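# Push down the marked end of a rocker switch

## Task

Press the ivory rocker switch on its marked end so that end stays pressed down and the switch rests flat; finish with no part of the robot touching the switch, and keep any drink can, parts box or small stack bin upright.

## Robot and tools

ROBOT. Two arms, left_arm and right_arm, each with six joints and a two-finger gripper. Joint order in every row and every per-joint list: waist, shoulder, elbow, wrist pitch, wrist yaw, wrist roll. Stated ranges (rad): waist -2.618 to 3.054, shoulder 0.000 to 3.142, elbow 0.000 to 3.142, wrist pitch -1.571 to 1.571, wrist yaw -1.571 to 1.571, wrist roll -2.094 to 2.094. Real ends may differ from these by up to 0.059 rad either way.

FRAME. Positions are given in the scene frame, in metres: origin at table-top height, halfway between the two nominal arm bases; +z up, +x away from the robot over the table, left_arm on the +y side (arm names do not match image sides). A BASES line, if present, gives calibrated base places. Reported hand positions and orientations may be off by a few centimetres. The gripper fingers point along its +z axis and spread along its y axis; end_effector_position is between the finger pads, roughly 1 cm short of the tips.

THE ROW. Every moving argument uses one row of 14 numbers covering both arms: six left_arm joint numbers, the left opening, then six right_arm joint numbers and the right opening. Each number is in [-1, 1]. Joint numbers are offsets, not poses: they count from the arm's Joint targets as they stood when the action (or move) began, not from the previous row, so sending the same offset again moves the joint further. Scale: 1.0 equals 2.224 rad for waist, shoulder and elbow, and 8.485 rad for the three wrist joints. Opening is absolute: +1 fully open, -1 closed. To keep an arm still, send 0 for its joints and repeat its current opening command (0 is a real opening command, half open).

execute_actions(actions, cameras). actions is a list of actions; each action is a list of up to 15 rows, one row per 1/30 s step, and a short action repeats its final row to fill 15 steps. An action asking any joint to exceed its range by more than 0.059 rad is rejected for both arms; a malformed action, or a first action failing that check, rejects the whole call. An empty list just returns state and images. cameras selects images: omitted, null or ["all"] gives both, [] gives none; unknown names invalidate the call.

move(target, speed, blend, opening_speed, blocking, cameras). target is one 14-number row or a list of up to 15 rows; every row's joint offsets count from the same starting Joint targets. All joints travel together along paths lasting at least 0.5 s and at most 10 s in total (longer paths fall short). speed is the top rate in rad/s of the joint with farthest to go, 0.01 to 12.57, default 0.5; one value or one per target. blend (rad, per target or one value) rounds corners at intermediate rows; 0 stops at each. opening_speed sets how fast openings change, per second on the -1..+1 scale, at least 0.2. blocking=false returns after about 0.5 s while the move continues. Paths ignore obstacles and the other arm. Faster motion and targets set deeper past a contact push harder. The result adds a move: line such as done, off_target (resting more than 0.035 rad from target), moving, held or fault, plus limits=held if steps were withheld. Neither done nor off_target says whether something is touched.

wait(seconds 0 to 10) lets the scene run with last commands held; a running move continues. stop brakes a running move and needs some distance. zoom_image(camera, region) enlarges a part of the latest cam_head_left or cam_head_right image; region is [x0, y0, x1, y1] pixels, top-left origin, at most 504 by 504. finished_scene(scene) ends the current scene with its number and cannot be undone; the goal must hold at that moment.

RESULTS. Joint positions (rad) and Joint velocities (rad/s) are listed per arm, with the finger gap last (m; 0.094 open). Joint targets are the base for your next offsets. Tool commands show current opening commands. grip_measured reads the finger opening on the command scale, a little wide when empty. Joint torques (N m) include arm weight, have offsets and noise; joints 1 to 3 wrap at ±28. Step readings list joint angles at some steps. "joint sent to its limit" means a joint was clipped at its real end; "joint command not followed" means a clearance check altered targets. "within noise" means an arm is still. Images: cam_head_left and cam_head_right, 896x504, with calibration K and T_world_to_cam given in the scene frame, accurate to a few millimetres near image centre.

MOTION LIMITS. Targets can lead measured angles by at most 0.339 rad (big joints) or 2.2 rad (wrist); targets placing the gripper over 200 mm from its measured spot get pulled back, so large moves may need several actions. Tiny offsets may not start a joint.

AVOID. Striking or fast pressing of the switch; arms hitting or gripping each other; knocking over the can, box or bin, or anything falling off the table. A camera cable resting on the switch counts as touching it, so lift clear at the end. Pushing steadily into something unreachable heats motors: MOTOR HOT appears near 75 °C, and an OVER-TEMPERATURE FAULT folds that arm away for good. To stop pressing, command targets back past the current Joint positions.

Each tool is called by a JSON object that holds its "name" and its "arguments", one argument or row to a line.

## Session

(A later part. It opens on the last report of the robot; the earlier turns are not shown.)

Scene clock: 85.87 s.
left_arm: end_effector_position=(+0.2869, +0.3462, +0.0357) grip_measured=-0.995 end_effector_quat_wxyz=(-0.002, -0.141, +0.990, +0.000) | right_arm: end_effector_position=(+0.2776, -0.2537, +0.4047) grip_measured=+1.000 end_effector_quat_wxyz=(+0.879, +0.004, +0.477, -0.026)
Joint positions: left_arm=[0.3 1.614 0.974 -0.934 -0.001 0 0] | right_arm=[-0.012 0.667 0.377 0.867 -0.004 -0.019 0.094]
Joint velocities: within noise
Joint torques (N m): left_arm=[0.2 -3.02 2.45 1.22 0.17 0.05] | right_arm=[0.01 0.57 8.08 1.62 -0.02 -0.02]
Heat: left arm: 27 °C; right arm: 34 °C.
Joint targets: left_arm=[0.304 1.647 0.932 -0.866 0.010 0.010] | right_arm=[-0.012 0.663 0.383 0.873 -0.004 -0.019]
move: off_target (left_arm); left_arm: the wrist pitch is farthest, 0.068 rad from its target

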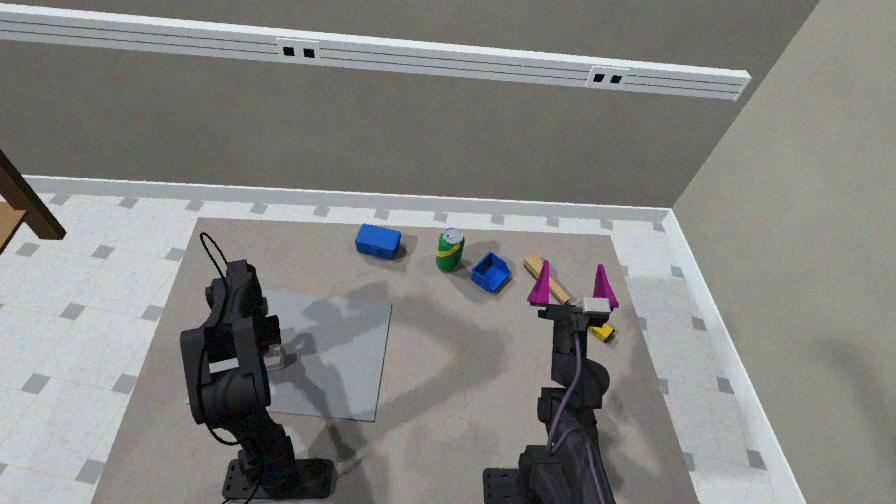

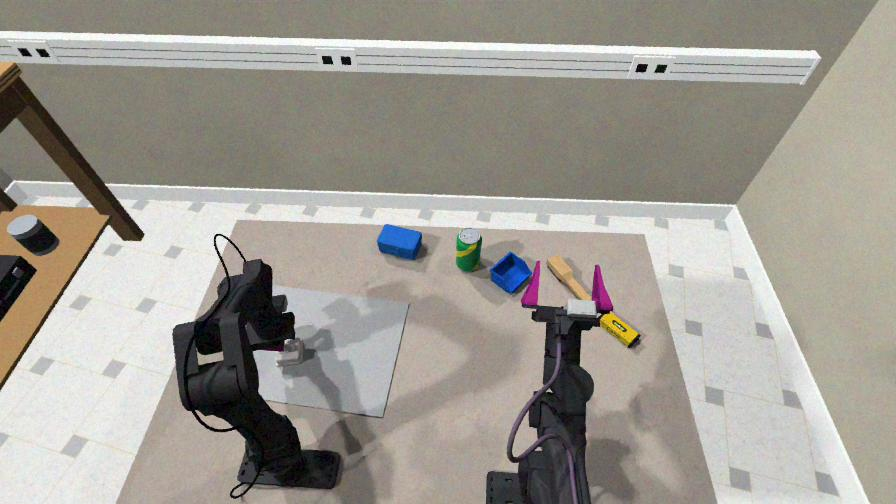

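{"name": "move", "arguments": {
  "target": [0, 0.0042, -0.0108, 0.0039, 0, 0, -1, 0, 0, 0, 0, 0, 0, 1],
  "speed": 0.2,
  "cameras": ["cam_head_right", "cam_head_left"]
}}

{"name": "zoom_image", "arguments": {
  "camera": "cam_head_right",
  "region": [264, 325, 320, 375]
}}

Scene clock: 89.27 s.
left_arm: end_effector_position=(+0.2867, +0.3462, +0.0351) grip_measured=-0.995 end_effector_quat_wxyz=(+0.002, -0.141, +0.990, +0.001) | right_arm: end_effector_position=(+0.2776, -0.2537, +0.4047) grip_measured=+1.000 end_effector_quat_wxyz=(+0.879, +0.004, +0.477, -0.026)
Joint positions: left_arm=[0.3 1.607 0.964 -0.923 -0.001 0 0] | right_arm=[-0.012 0.667 0.377 0.867 -0.004 -0.019 0.094]
Joint velocities: within noise
Joint torques (N m): left_arm=[0.25 -1.77 1.18 1.48 0.13 0.09] | right_arm=[-0.01 0.55 8.08 1.61 -0.02 -0.02]
Heat: left arm: 26 °C; right arm: 34 °C.
Joint targets: left_arm=[0.304 1.656 0.908 -0.833 0.010 0.010] | right_arm=[-0.012 0.663 0.383 0.873 -0.004 -0.019]
move: off_target (left_arm); left_arm: the wrist pitch is farthest, 0.090 rad from its target

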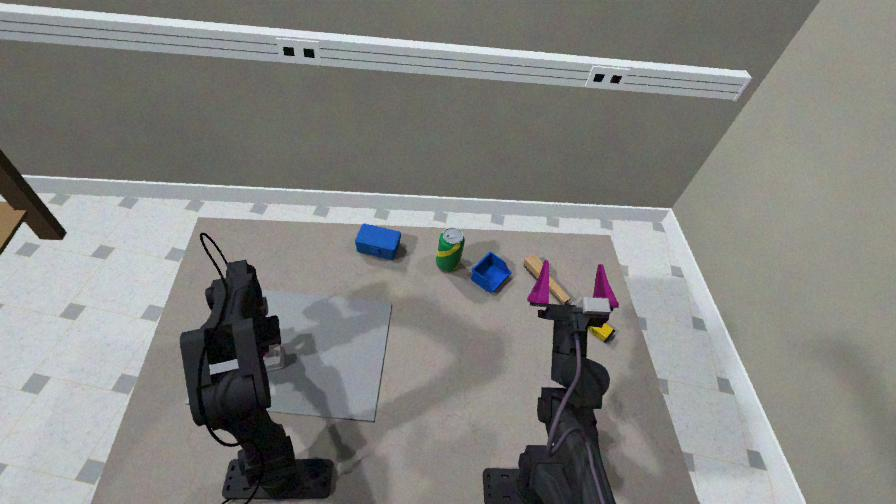

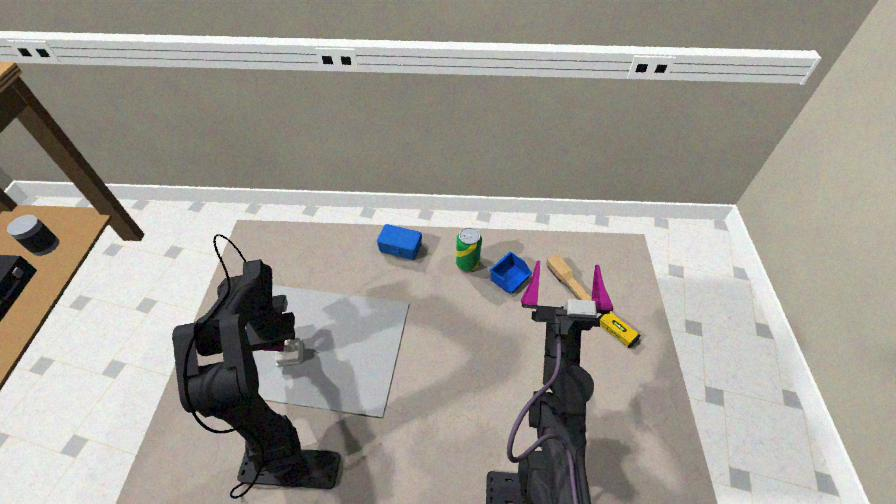

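Scaled by 9.000 from the camera's 896x504 image, which has a finer 1280x720 frame.

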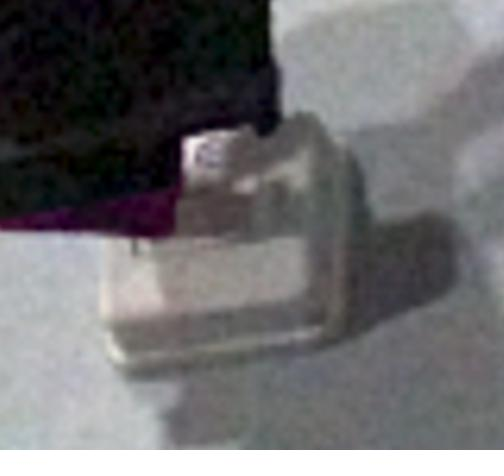

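{"name": "move", "arguments": {
  "target": [
    [0, -0.0382, 0.0985, -0.0344, 0, 0, -1, 0, 0, 0, 0, 0, 0, 1],
    [0.268, -0.295, 0.0414, 0.0039, 0, 0, -1, 0, 0, 0, 0, 0, 0, 1]
  ],
  "speed": [0.4, 0.8],
  "blend": 0.05
}}

{"name": "zoom_image", "arguments": {
  "camera": "cam_head_right",
  "region": [264, 325, 320, 381]
}}

{"name": "zoom_image", "arguments": {
  "camera": "cam_head_left",
  "region": [244, 330, 300, 386]
}}

Scene clock: 93.63 s.
left_arm: end_effector_position=(+0.2226, +0.4975, +0.2202) grip_measured=-0.995 end_effector_quat_wxyz=(+0.334, -0.394, +0.843, +0.153) | right_arm: end_effector_position=(+0.2776, -0.2537, +0.4047) grip_measured=+1.000 end_effector_quat_wxyz=(+0.879, +0.004, +0.477, -0.026)
Joint positions: left_arm=[0.895 1.007 1.007 -0.819 0.006 0.001 0] | right_arm=[-0.012 0.667 0.377 0.867 -0.004 -0.019 0.094]
Joint velocities: within noise
Joint torques (N m): left_arm=[0.55 -2.07 7.13 1.95 0.06 0.04] | right_arm=[0.01 0.57 8.06 1.61 -0.02 -0.03]
Heat: left arm: 26 °C; right arm: 34 °C.
Joint targets: left_arm=[0.900 1.000 1.000 -0.800 0.010 0.010] | right_arm=[-0.012 0.663 0.383 0.873 -0.004 -0.019]
move: done

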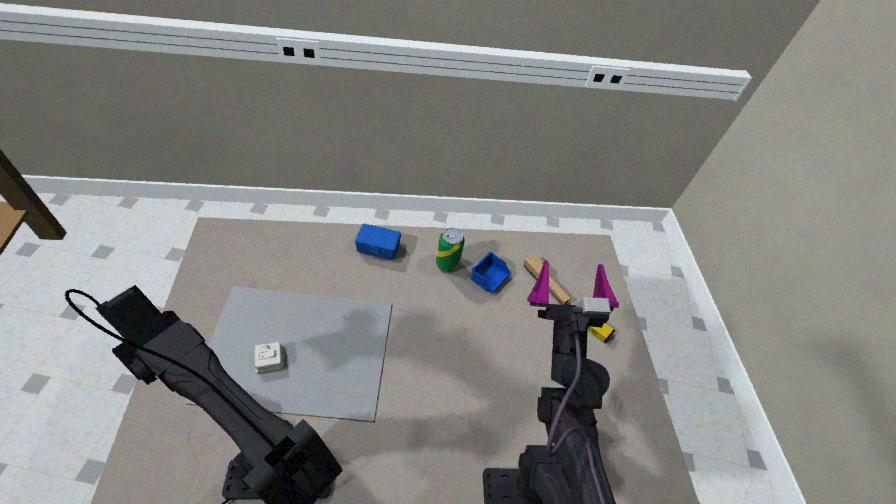

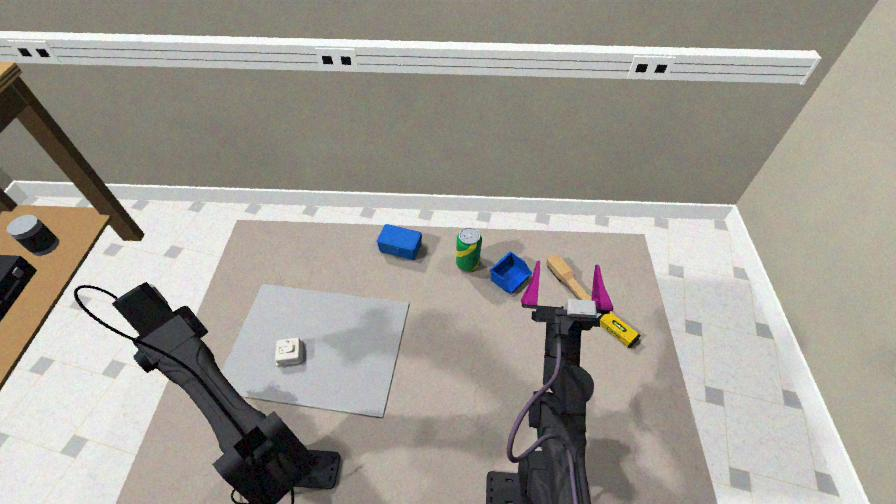

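Scaled by 9.000 from the camera's 896x504 image, which has a finer 1280x720 frame.

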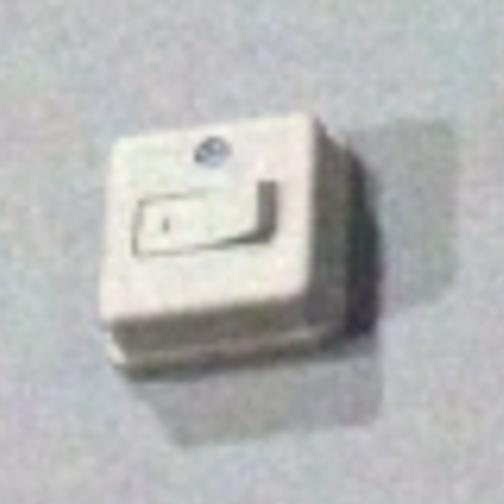

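Scaled by 9.000 from the camera's 896x504 image, which has a finer 1280x720 frame.

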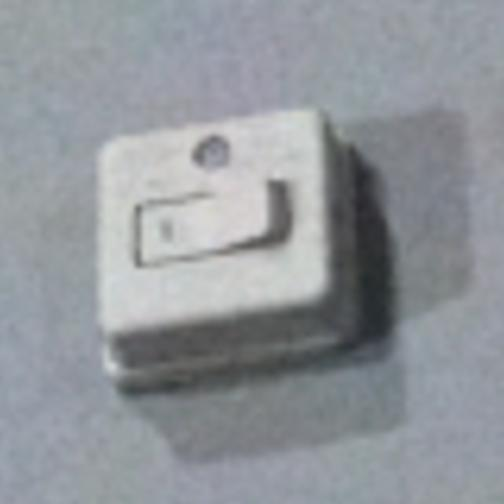

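{"name": "move", "arguments": {
  "target": [-0.2210, 0.6002, 0.4997, -0.06427, 0, 0, -1, 0, 0, 0, 0, 0, 0, 1],
  "speed": 0.8
}}

{"name": "zoom_image", "arguments": {
  "camera": "cam_head_left",
  "region": [180, 250, 300, 350]
}}

{"name": "zoom_image", "arguments": {
  "camera": "cam_head_right",
  "region": [200, 250, 320, 350]
}}

Scene clock: 105.77 s.
left_arm: end_effector_position=(+0.4534, +0.4427, +0.0654) grip_measured=-0.995 end_effector_quat_wxyz=(+0.002, -0.192, +0.981, -0.003) | right_arm: end_effector_position=(+0.2776, -0.2537, +0.4047) grip_measured=+1.000 end_effector_quat_wxyz=(+0.879, +0.004, +0.477, -0.026)
Joint positions: left_arm=[0.406 2.319 2.085 -1.335 0.007 0.001 0] | right_arm=[-0.012 0.667 0.377 0.867 -0.004 -0.019 0.094]
Joint velocities: within noise
Joint torques (N m): left_arm=[0.25 -10.58 9.24 0.45 0.06 0.07] | right_arm=[-0.01 0.57 8.08 1.62 -0.01 -0.03]
Heat: left arm: 28 °C; right arm: 34 °C.
Joint targets: left_arm=[0.409 2.335 2.111 -1.345 0.010 0.010] | right_arm=[-0.012 0.663 0.383 0.873 -0.004 -0.019]
move: done

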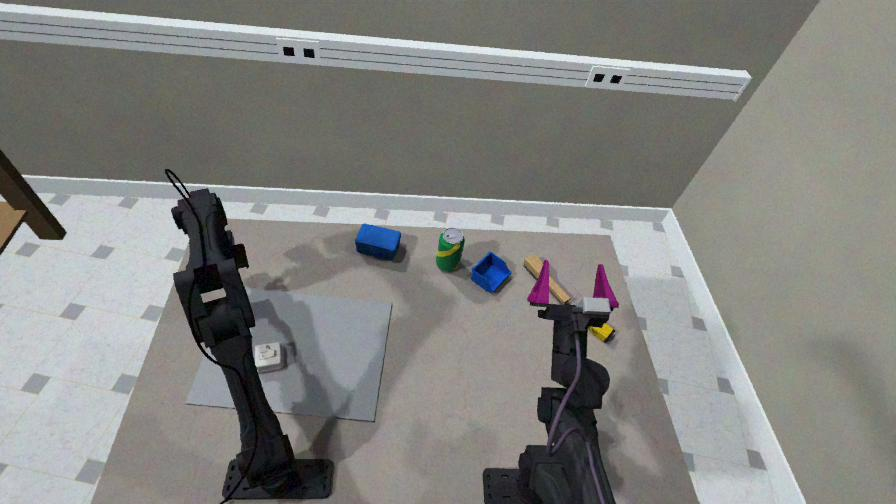

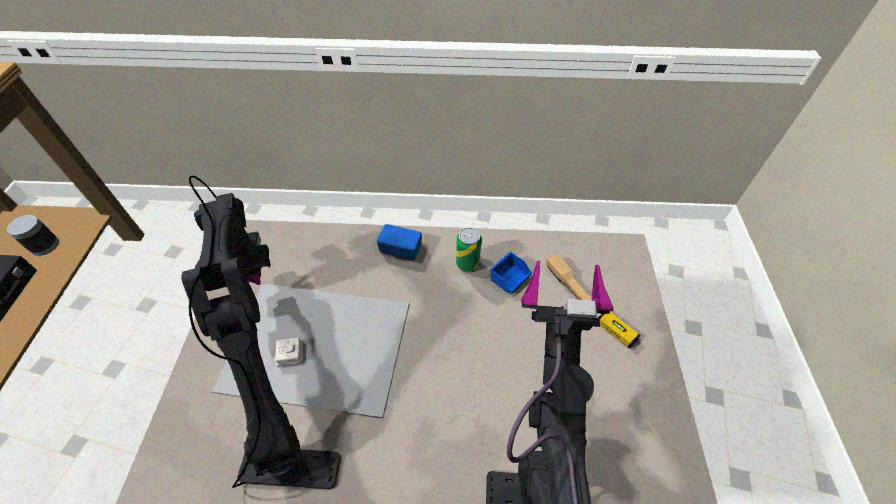

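Scaled by 4.200 from the camera's 896x504 image, which has a finer 1280x720 frame.

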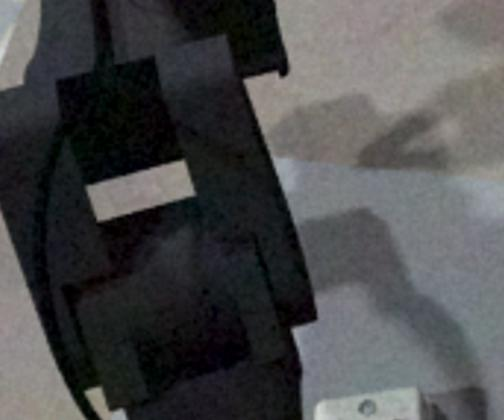

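Scaled by 4.200 from the camera's 896x504 image, which has a finer 1280x720 frame.

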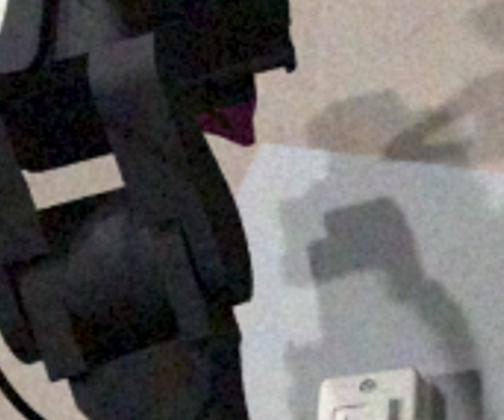

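{"name": "move", "arguments": {
  "target": [-0.3104, -0.05175, -0.08336, 0.01017, 0, 0, -1, 0, 0, 0, 0, 0, 0, 1],
  "speed": 0.6
}}

{"name": "zoom_image", "arguments": {
  "camera": "cam_head_left",
  "region": [300, 250, 420, 350]
}}

{"name": "zoom_image", "arguments": {
  "camera": "cam_head_right",
  "region": [320, 240, 440, 340]
}}

Scene clock: 110.23 s.
left_arm: end_effector_position=(+0.4453, +0.1423, +0.0455) grip_measured=-0.995 end_effector_quat_wxyz=(-0.023, +0.152, +0.988, -0.002) | right_arm: end_effector_position=(+0.2776, -0.2537, +0.4047) grip_measured=+1.000 end_effector_quat_wxyz=(+0.879, +0.004, +0.477, -0.026)
Joint positions: left_arm=[-0.286 2.276 1.933 -1.273 0.01 0.001 0] | right_arm=[-0.012 0.667 0.377 0.867 -0.004 -0.019 0.094]
Joint velocities: within noise
Joint torques (N m): left_arm=[0.27 -16.24 5.96 0.6 0.02 0.06] | right_arm=[0.01 0.57 8.06 1.61 -0.01 -0.02]
Heat: left arm: 27 °C; right arm: 34 °C.
Joint targets: left_arm=[-0.282 2.220 1.926 -1.258 0.010 0.010] | right_arm=[-0.012 0.663 0.383 0.873 -0.004 -0.019]
move: off_target (left_arm); left_arm: the shoulder is farthest, 0.056 rad from its target

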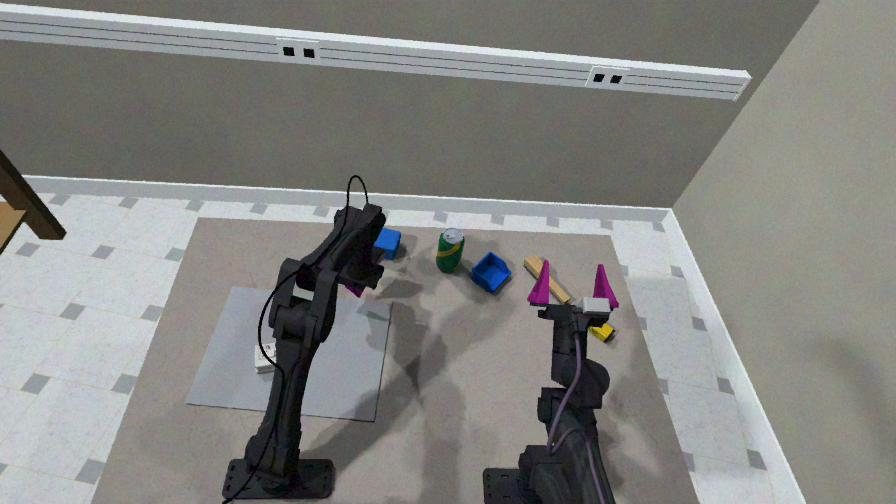

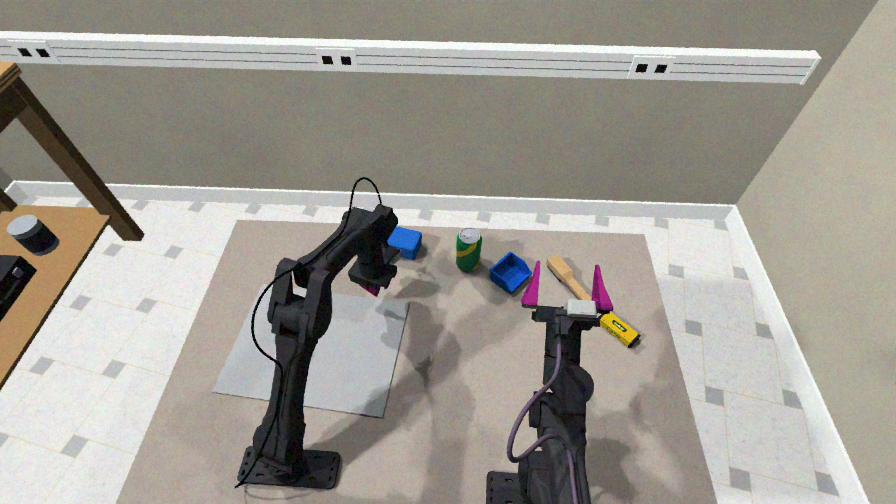

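Scaled by 4.200 from the camera's 896x504 image, which has a finer 1280x720 frame.

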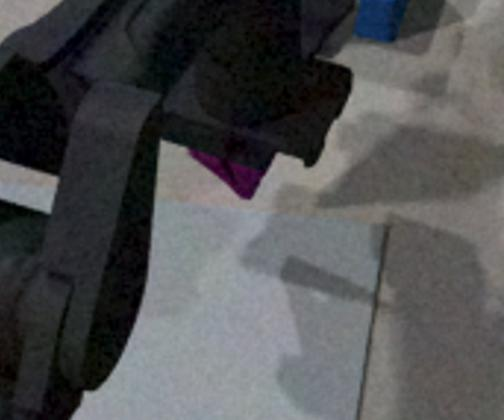

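Scaled by 4.200 from the camera's 896x504 image, which has a finer 1280x720 frame.

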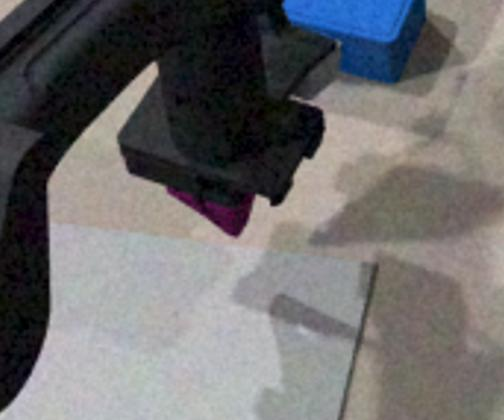

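{"name": "move", "arguments": {
  "target": [
    [-0.1686, -0.3013, -0.2815, 0.01273, 0, 0, -1, 0, 0, 0, 0, 0, 0, 1],
    [-0.1686, -0.2032, -0.3044, 0.02381, 0, 0, -1, 0, 0, 0, 0, 0, 0, 1]
  ],
  "speed": [0.8, 0.4]
}}

{"name": "zoom_image", "arguments": {
  "camera": "cam_head_left",
  "region": [330, 290, 450, 390]
}}

{"name": "zoom_image", "arguments": {
  "camera": "cam_head_right",
  "region": [330, 290, 450, 390]
}}

Scene clock: 119.23 s.
left_arm: end_effector_position=(+0.2770, +0.0780, +0.0634) grip_measured=-0.995 end_effector_quat_wxyz=(-0.005, +0.330, +0.944, -0.004) | right_arm: end_effector_position=(+0.2776, -0.2537, +0.4047) grip_measured=+1.000 end_effector_quat_wxyz=(+0.879, +0.004, +0.477, -0.026)
Joint positions: left_arm=[-0.655 1.757 1.251 -1.072 0.011 0.001 0] | right_arm=[-0.012 0.667 0.377 0.867 -0.004 -0.019 0.094]
Joint velocities: within noise
Joint torques (N m): left_arm=[-0.14 -6.32 6.37 0.64 0.01 0.08] | right_arm=[-0.01 0.55 8.08 1.62 -0.02 -0.02]
Heat: left arm: 32 °C; right arm: 34 °C.
Joint targets: left_arm=[-0.656 1.768 1.249 -1.056 0.010 0.010] | right_arm=[-0.012 0.663 0.383 0.873 -0.004 -0.019]
move: done

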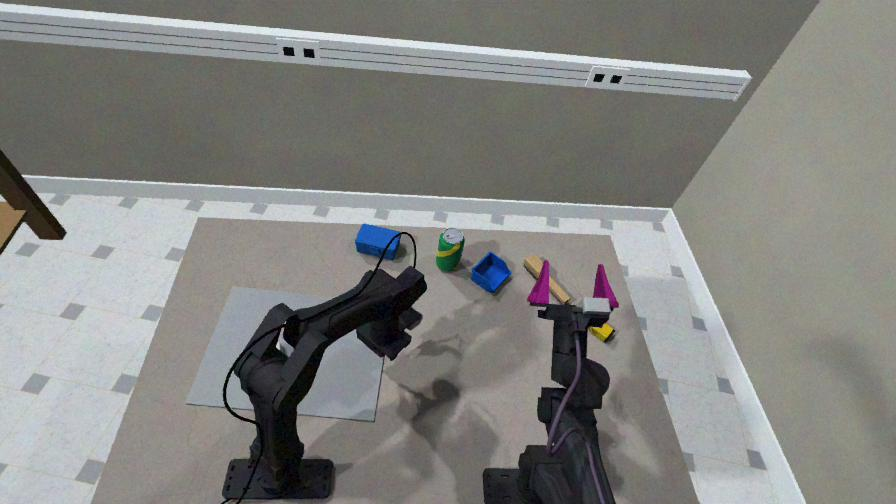

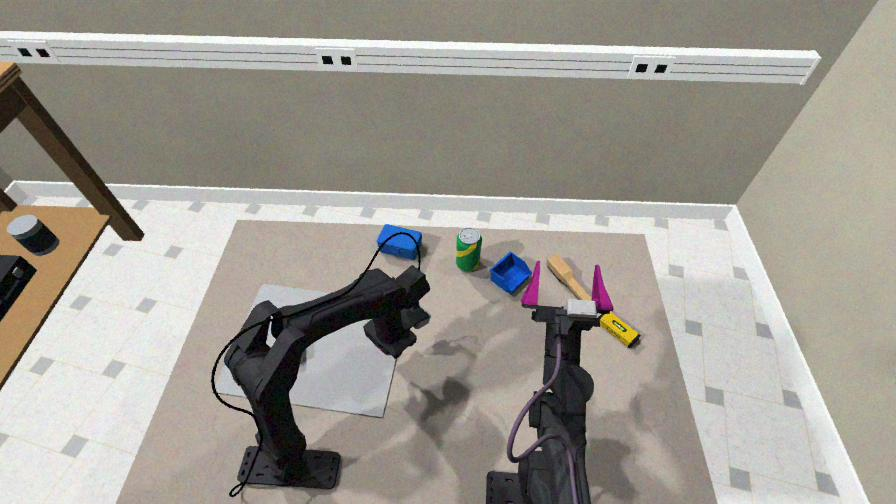

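Scaled by 4.200 from the camera's 896x504 image, which has a finer 1280x720 frame.

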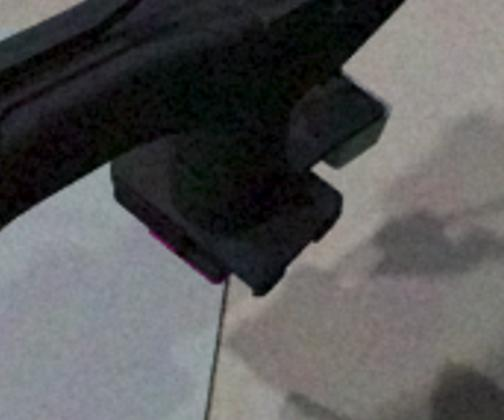

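Scaled by 4.200 from the camera's 896x504 image, which has a finer 1280x720 frame.

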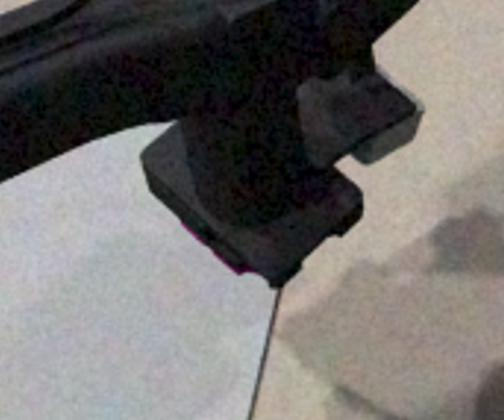

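{"name": "move", "arguments": {
  "target": [0.430, -0.5027, -0.3368, 0.1245, 0, 0, -1, -0.0677, 0.4807, 0.3840, -0.2295, 0.0005, 0.0022, -1],
  "speed": 0.8
}}

{"name": "zoom_image", "arguments": {
  "camera": "cam_head_left",
  "region": [480, 270, 600, 370]
}}

{"name": "zoom_image", "arguments": {
  "camera": "cam_head_right",
  "region": [480, 270, 600, 370]
}}

Scene clock: 164.33 s.
left_arm: end_effector_position=(+0.3311, +0.3550, +0.2590) grip_measured=-0.995 end_effector_quat_wxyz=(+0.637, -0.102, +0.760, +0.085) | right_arm: end_effector_position=(+0.2986, -0.2982, +0.0630) grip_measured=-0.996 end_effector_quat_wxyz=(-0.004, +0.091, +0.996, +0.002)
Joint positions: left_arm=[0.294 0.662 0.508 -0.022 0.011 0.002 0] | right_arm=[-0.158 1.717 1.202 -1.064 -0.004 -0.006 0]
Joint velocities: within noise
Joint torques (N m): left_arm=[0.5 -0.72 7.66 2.42 0.01 0.04] | right_arm=[-0.42 -5.24 9.33 0.21 0.05 0.04]
Heat: left arm: 28 °C; right arm: 34 °C.
Joint targets: left_arm=[0.300 0.650 0.500 0.000 0.010 0.010] | right_arm=[-0.163 1.732 1.237 -1.074 0.000 0.000]
move: done

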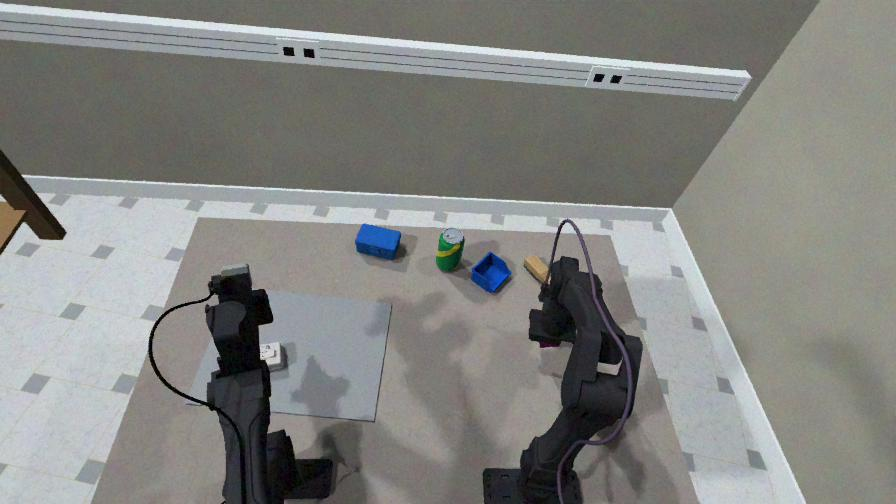

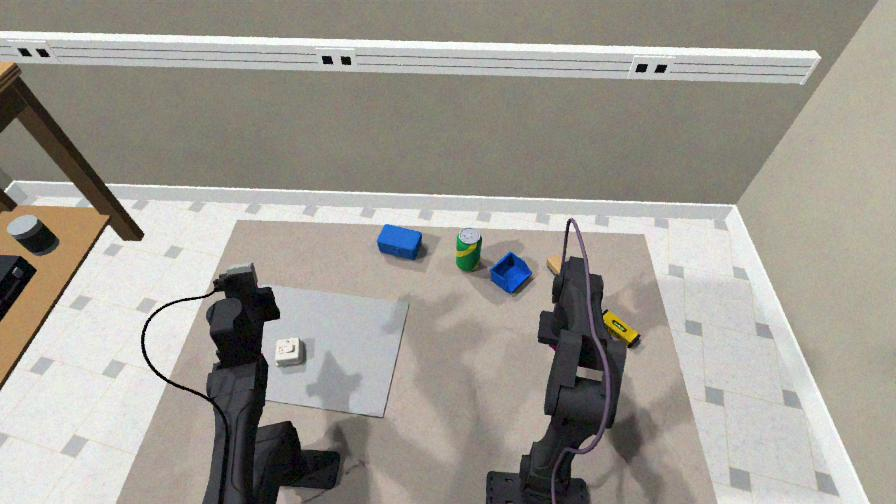

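Scaled by 4.200 from the camera's 896x504 image, which has a finer 1280x720 frame.

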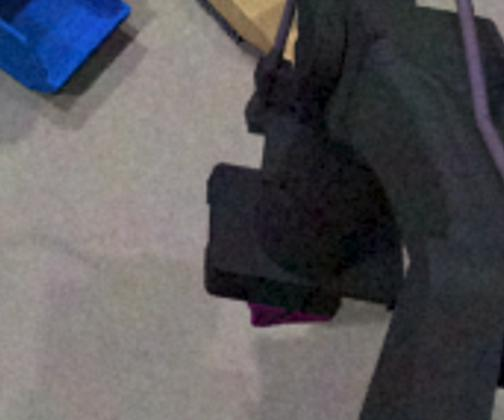

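Scaled by 4.200 from the camera's 896x504 image, which has a finer 1280x720 frame.

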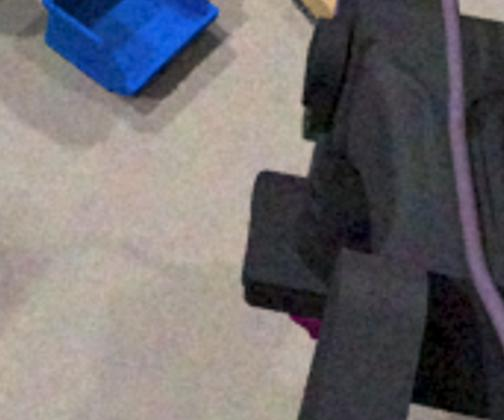

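{"name": "move", "arguments": {
  "target": [0, 0, 0, 0, 0, 0, -1, 0.3483, 0.0832, 0.1061, -0.00566, 0, 0, -1],
  "speed": 0.8
}}

{"name": "zoom_image", "arguments": {
  "camera": "cam_head_left",
  "region": [380, 270, 500, 370]
}}

{"name": "zoom_image", "arguments": {
  "camera": "cam_head_right",
  "region": [390, 270, 510, 370]
}}

Scene clock: 170.87 s.
left_arm: end_effector_position=(+0.3312, +0.3550, +0.2592) grip_measured=-0.995 end_effector_quat_wxyz=(+0.637, -0.102, +0.759, +0.085) | right_arm: end_effector_position=(+0.2961, -0.0491, +0.0661) grip_measured=-0.996 end_effector_quat_wxyz=(+0.000, -0.291, +0.957, +0.001)
Joint positions: left_arm=[0.294 0.662 0.508 -0.021 0.011 0.002 0] | right_arm=[0.616 1.895 1.438 -1.112 -0.002 -0.005 0]
Joint velocities: within noise
Joint torques (N m): left_arm=[0.38 -0.73 7.68 2.41 0.02 0.07] | right_arm=[-0.34 -6.41 9.4 0.35 0.01 0.03]
Heat: left arm: 27 °C; right arm: 34 °C.
Joint targets: left_arm=[0.300 0.650 0.500 0.000 0.010 0.010] | right_arm=[0.612 1.917 1.473 -1.122 0.000 0.000]
move: done

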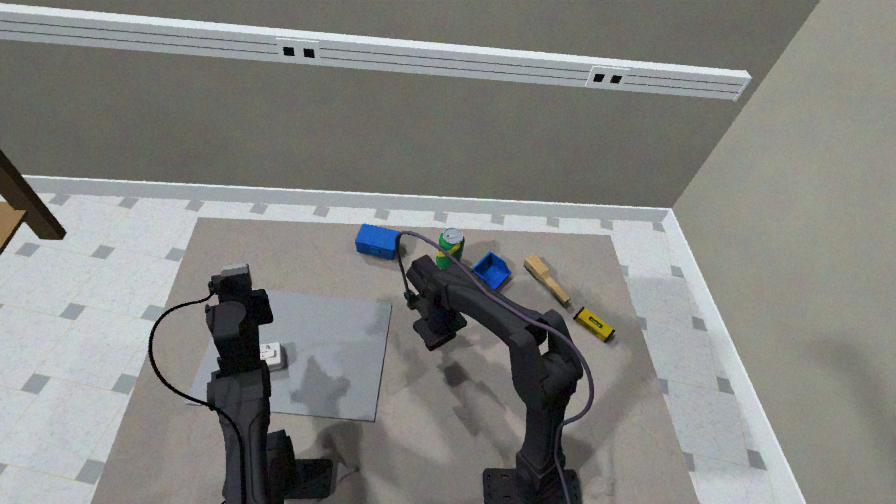

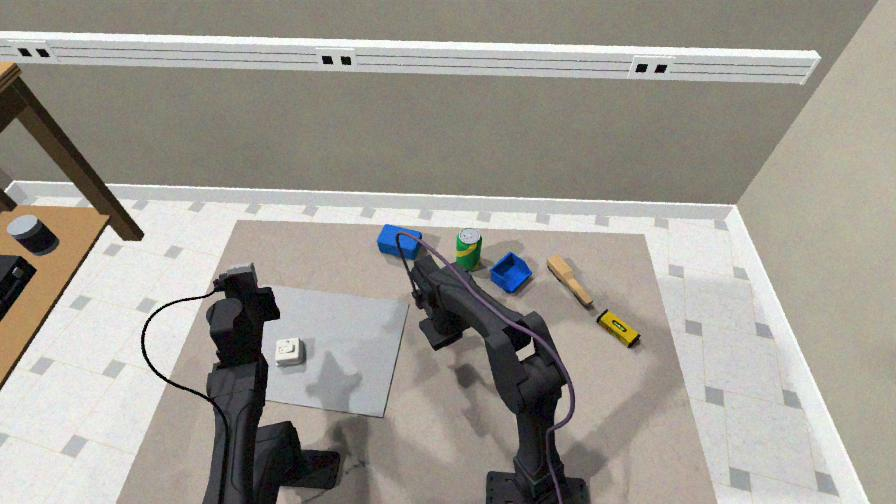

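Scaled by 4.200 from the camera's 896x504 image, which has a finer 1280x720 frame.

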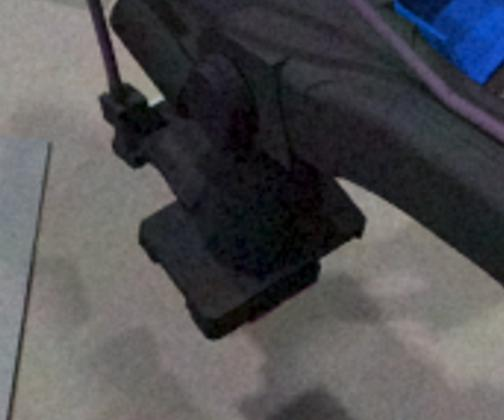

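Scaled by 4.200 from the camera's 896x504 image, which has a finer 1280x720 frame.

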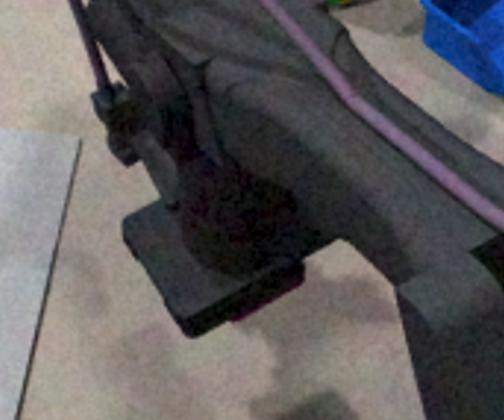

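{"name": "move", "arguments": {
  "target": [0, 0, 0, 0, 0, 0, -1, -0.0688, 0.2010, 0.3116, -0.02887, 0, 0, -1],
  "speed": 0.6
}}

{"name": "zoom_image", "arguments": {
  "camera": "cam_head_left",
  "region": [390, 250, 490, 330]
}}

{"name": "zoom_image", "arguments": {
  "camera": "cam_head_right",
  "region": [400, 240, 500, 320]
}}

Scene clock: 175.87 s.
left_arm: end_effector_position=(+0.3312, +0.3550, +0.2593) grip_measured=-0.995 end_effector_quat_wxyz=(+0.637, -0.102, +0.759, +0.085) | right_arm: end_effector_position=(+0.4194, -0.0531, +0.0689) grip_measured=-0.996 end_effector_quat_wxyz=(+0.004, -0.215, +0.977, +0.001)
Joint positions: left_arm=[0.294 0.662 0.508 -0.02 0.011 0.002 0] | right_arm=[0.458 2.336 2.128 -1.356 -0.001 -0.005 0]
Joint velocities: within noise
Joint torques (N m): left_arm=[0.35 -0.8 7.72 2.41 0.01 0.06] | right_arm=[0.05 -9.29 9.74 0.24 0.01 0.03]
Heat: left arm: 28 °C; right arm: 34 °C.
Joint targets: left_arm=[0.300 0.650 0.500 0.000 0.010 0.010] | right_arm=[0.459 2.364 2.166 -1.367 0.000 0.000]
move: off_target (right_arm); right_arm: the elbow is farthest, 0.038 rad from its target

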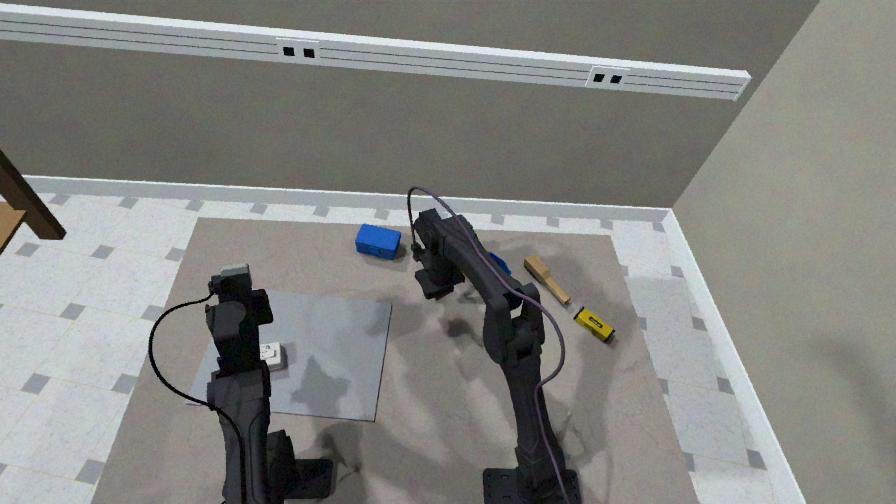

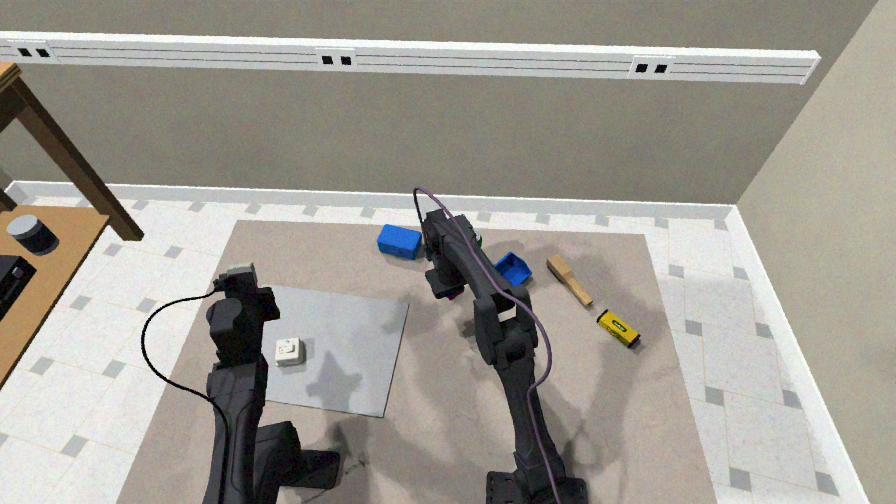

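Scaled by 5.040 from the camera's 896x504 image, which has a finer 1280x720 frame.

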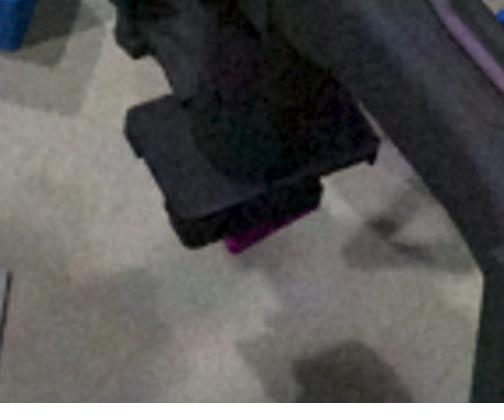

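Scaled by 5.040 from the camera's 896x504 image, which has a finer 1280x720 frame.

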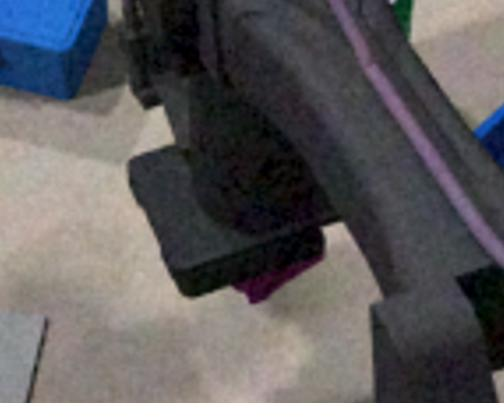

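{"name": "move", "arguments": {
  "target": [
    [0, 0, 0, 0, 0, 0, -1, -0.3316, -0.2311, -0.2545, 0.03147, 0, 0, -1],
    [0, 0, 0, 0, 0, 0, -1, -0.3316, -0.1268, -0.2091, 0.02086, 0, 0, -1]
  ],
  "speed": [0.8, 0.4]
}}

{"name": "zoom_image", "arguments": {
  "camera": "cam_head_left",
  "region": [510, 260, 630, 360]
}}

{"name": "zoom_image", "arguments": {
  "camera": "cam_head_right",
  "region": [520, 260, 640, 360]
}}

Scene clock: 184.03 s.
left_arm: end_effector_position=(+0.3312, +0.3550, +0.2593) grip_measured=-0.995 end_effector_quat_wxyz=(+0.637, -0.102, +0.759, +0.085) | right_arm: end_effector_position=(+0.3783, -0.3638, +0.0630) grip_measured=-0.996 end_effector_quat_wxyz=(-0.003, +0.153, +0.988, +0.000)
Joint positions: left_arm=[0.294 0.662 0.508 -0.02 0.011 0.002 0] | right_arm=[-0.282 2.065 1.667 -1.179 0.002 -0.004 0]
Joint velocities: within noise
Joint torques (N m): left_arm=[0.46 -0.72 7.51 2.4 0.02 0.05] | right_arm=[0.31 -8.09 9.4 0.2 -0.02 0.02]
Heat: left arm: 30 °C; right arm: 34 °C.
Joint targets: left_arm=[0.300 0.650 0.500 0.000 0.010 0.010] | right_arm=[-0.279 2.082 1.701 -1.190 0.000 0.000]
move: done

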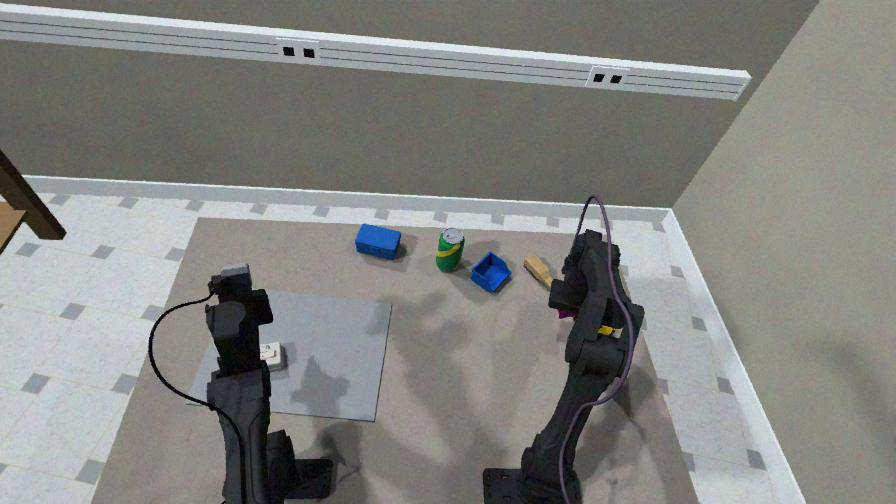

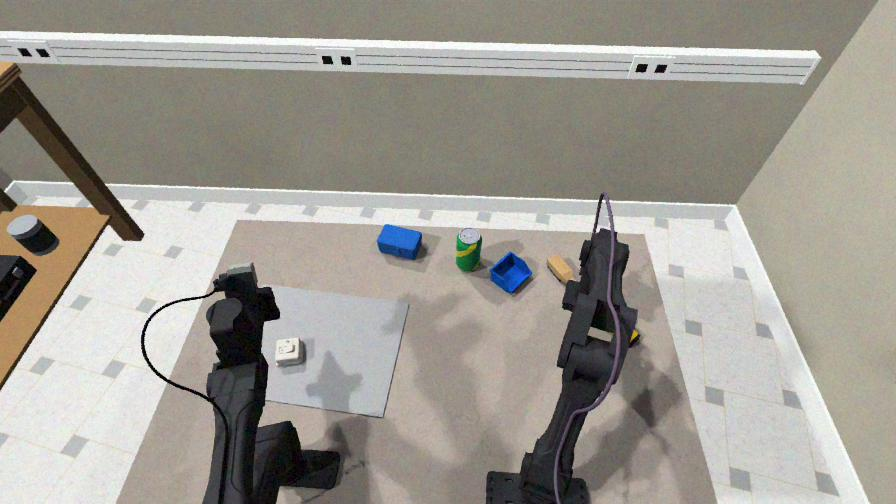

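Scaled by 4.200 from the camera's 896x504 image, which has a finer 1280x720 frame.

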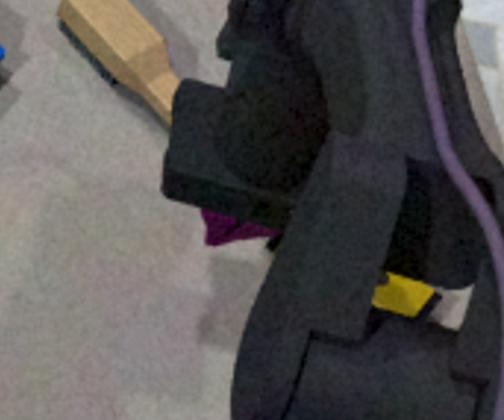

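Scaled by 4.200 from the camera's 896x504 image, which has a finer 1280x720 frame.

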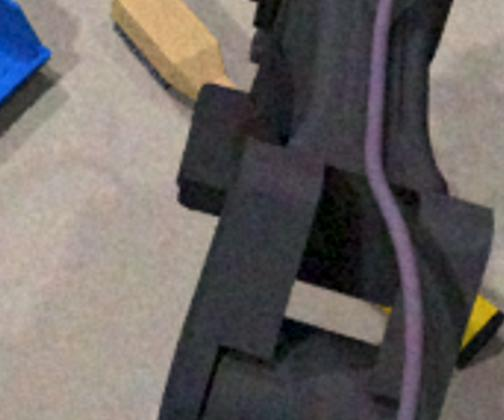

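{"name": "move", "arguments": {
  "target": [0, 0, 0, 0, 0, 0, -1, 0.1120, 0, 0, 0, 0, 0, -1],
  "speed": 0.5,
  "cameras": []
}}

{"name": "move", "arguments": {
  "target": [0, 0, 0, 0, 0, 0, -1, 0, 0.01124, -0.0490, 0.01461, 0, 0, -1],
  "speed": 0.2
}}

{"name": "zoom_image", "arguments": {
  "camera": "cam_head_left",
  "region": [470, 260, 590, 360]
}}

Scene clock: 193.83 s.
left_arm: end_effector_position=(+0.3312, +0.3550, +0.2593) grip_measured=-0.995 end_effector_quat_wxyz=(+0.637, -0.102, +0.759, +0.085) | right_arm: end_effector_position=(+0.3962, -0.2647, +0.0630) grip_measured=-0.996 end_effector_quat_wxyz=(-0.004, +0.025, +1.000, -0.001)
Joint positions: left_arm=[0.294 0.662 0.508 -0.02 0.011 0.002 0] | right_arm=[-0.024 2.065 1.667 -1.181 0.002 -0.004 0]
Joint velocities: within noise
Joint torques (N m): left_arm=[0.46 -0.72 7.71 2.41 0.02 0.07] | right_arm=[-0.51 -8.09 9.4 0.23 -0.03 0.02]
Heat: left arm: 30 °C; right arm: 35 °C.
Joint targets: left_arm=[0.300 0.650 0.500 0.000 0.010 0.010] | right_arm=[-0.030 2.082 1.701 -1.190 0.000 0.000]
move: done
No camera images: "cameras" was empty.

Scene clock: 195.07 s.
left_arm: end_effector_position=(+0.3312, +0.3550, +0.2593) grip_measured=-0.995 end_effector_quat_wxyz=(+0.637, -0.102, +0.759, +0.085) | right_arm: end_effector_position=(+0.4028, -0.2653, +0.0405) grip_measured=-0.996 end_effector_quat_wxyz=(+0.007, +0.025, +1.000, -0.001)
Joint positions: left_arm=[0.294 0.662 0.508 -0.02 0.011 0.002 0] | right_arm=[-0.025 2.086 1.608 -1.078 0.002 -0.004 0]
Joint velocities: within noise
Joint torques (N m): left_arm=[0.4 -0.68 7.5 2.4 0.01 0.03] | right_arm=[-0.42 -7.97 5.09 0.45 -0.03 0.02]
Heat: left arm: 31 °C; right arm: 35 °C.
Joint targets: left_arm=[0.300 0.650 0.500 0.000 0.010 0.010] | right_arm=[-0.030 2.107 1.592 -1.066 0.000 0.000]
move: done

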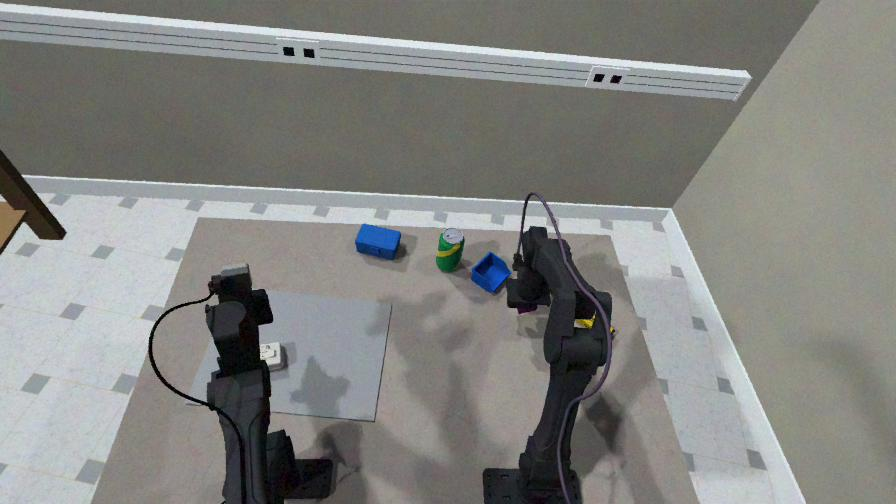

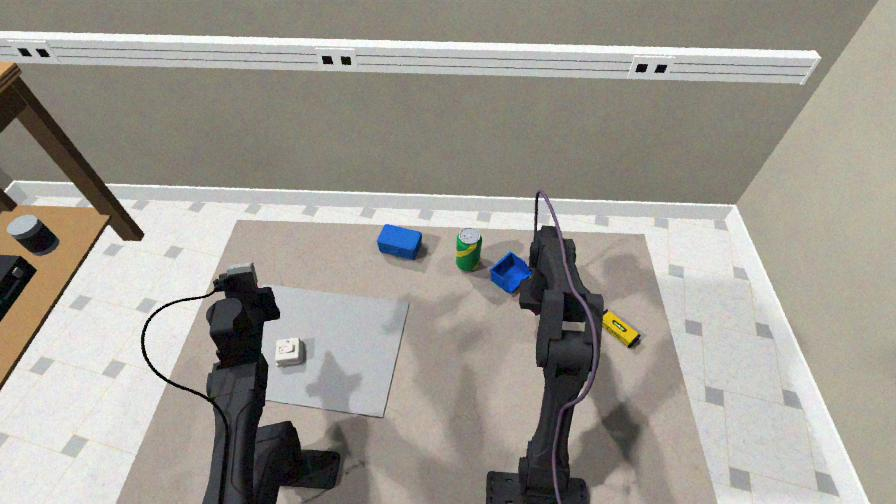

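Scaled by 4.200 from the camera's 896x504 image, which has a finer 1280x720 frame.

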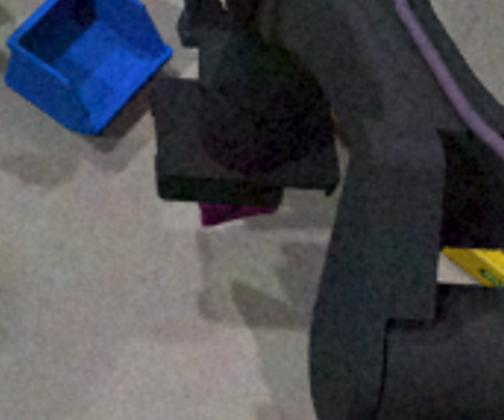

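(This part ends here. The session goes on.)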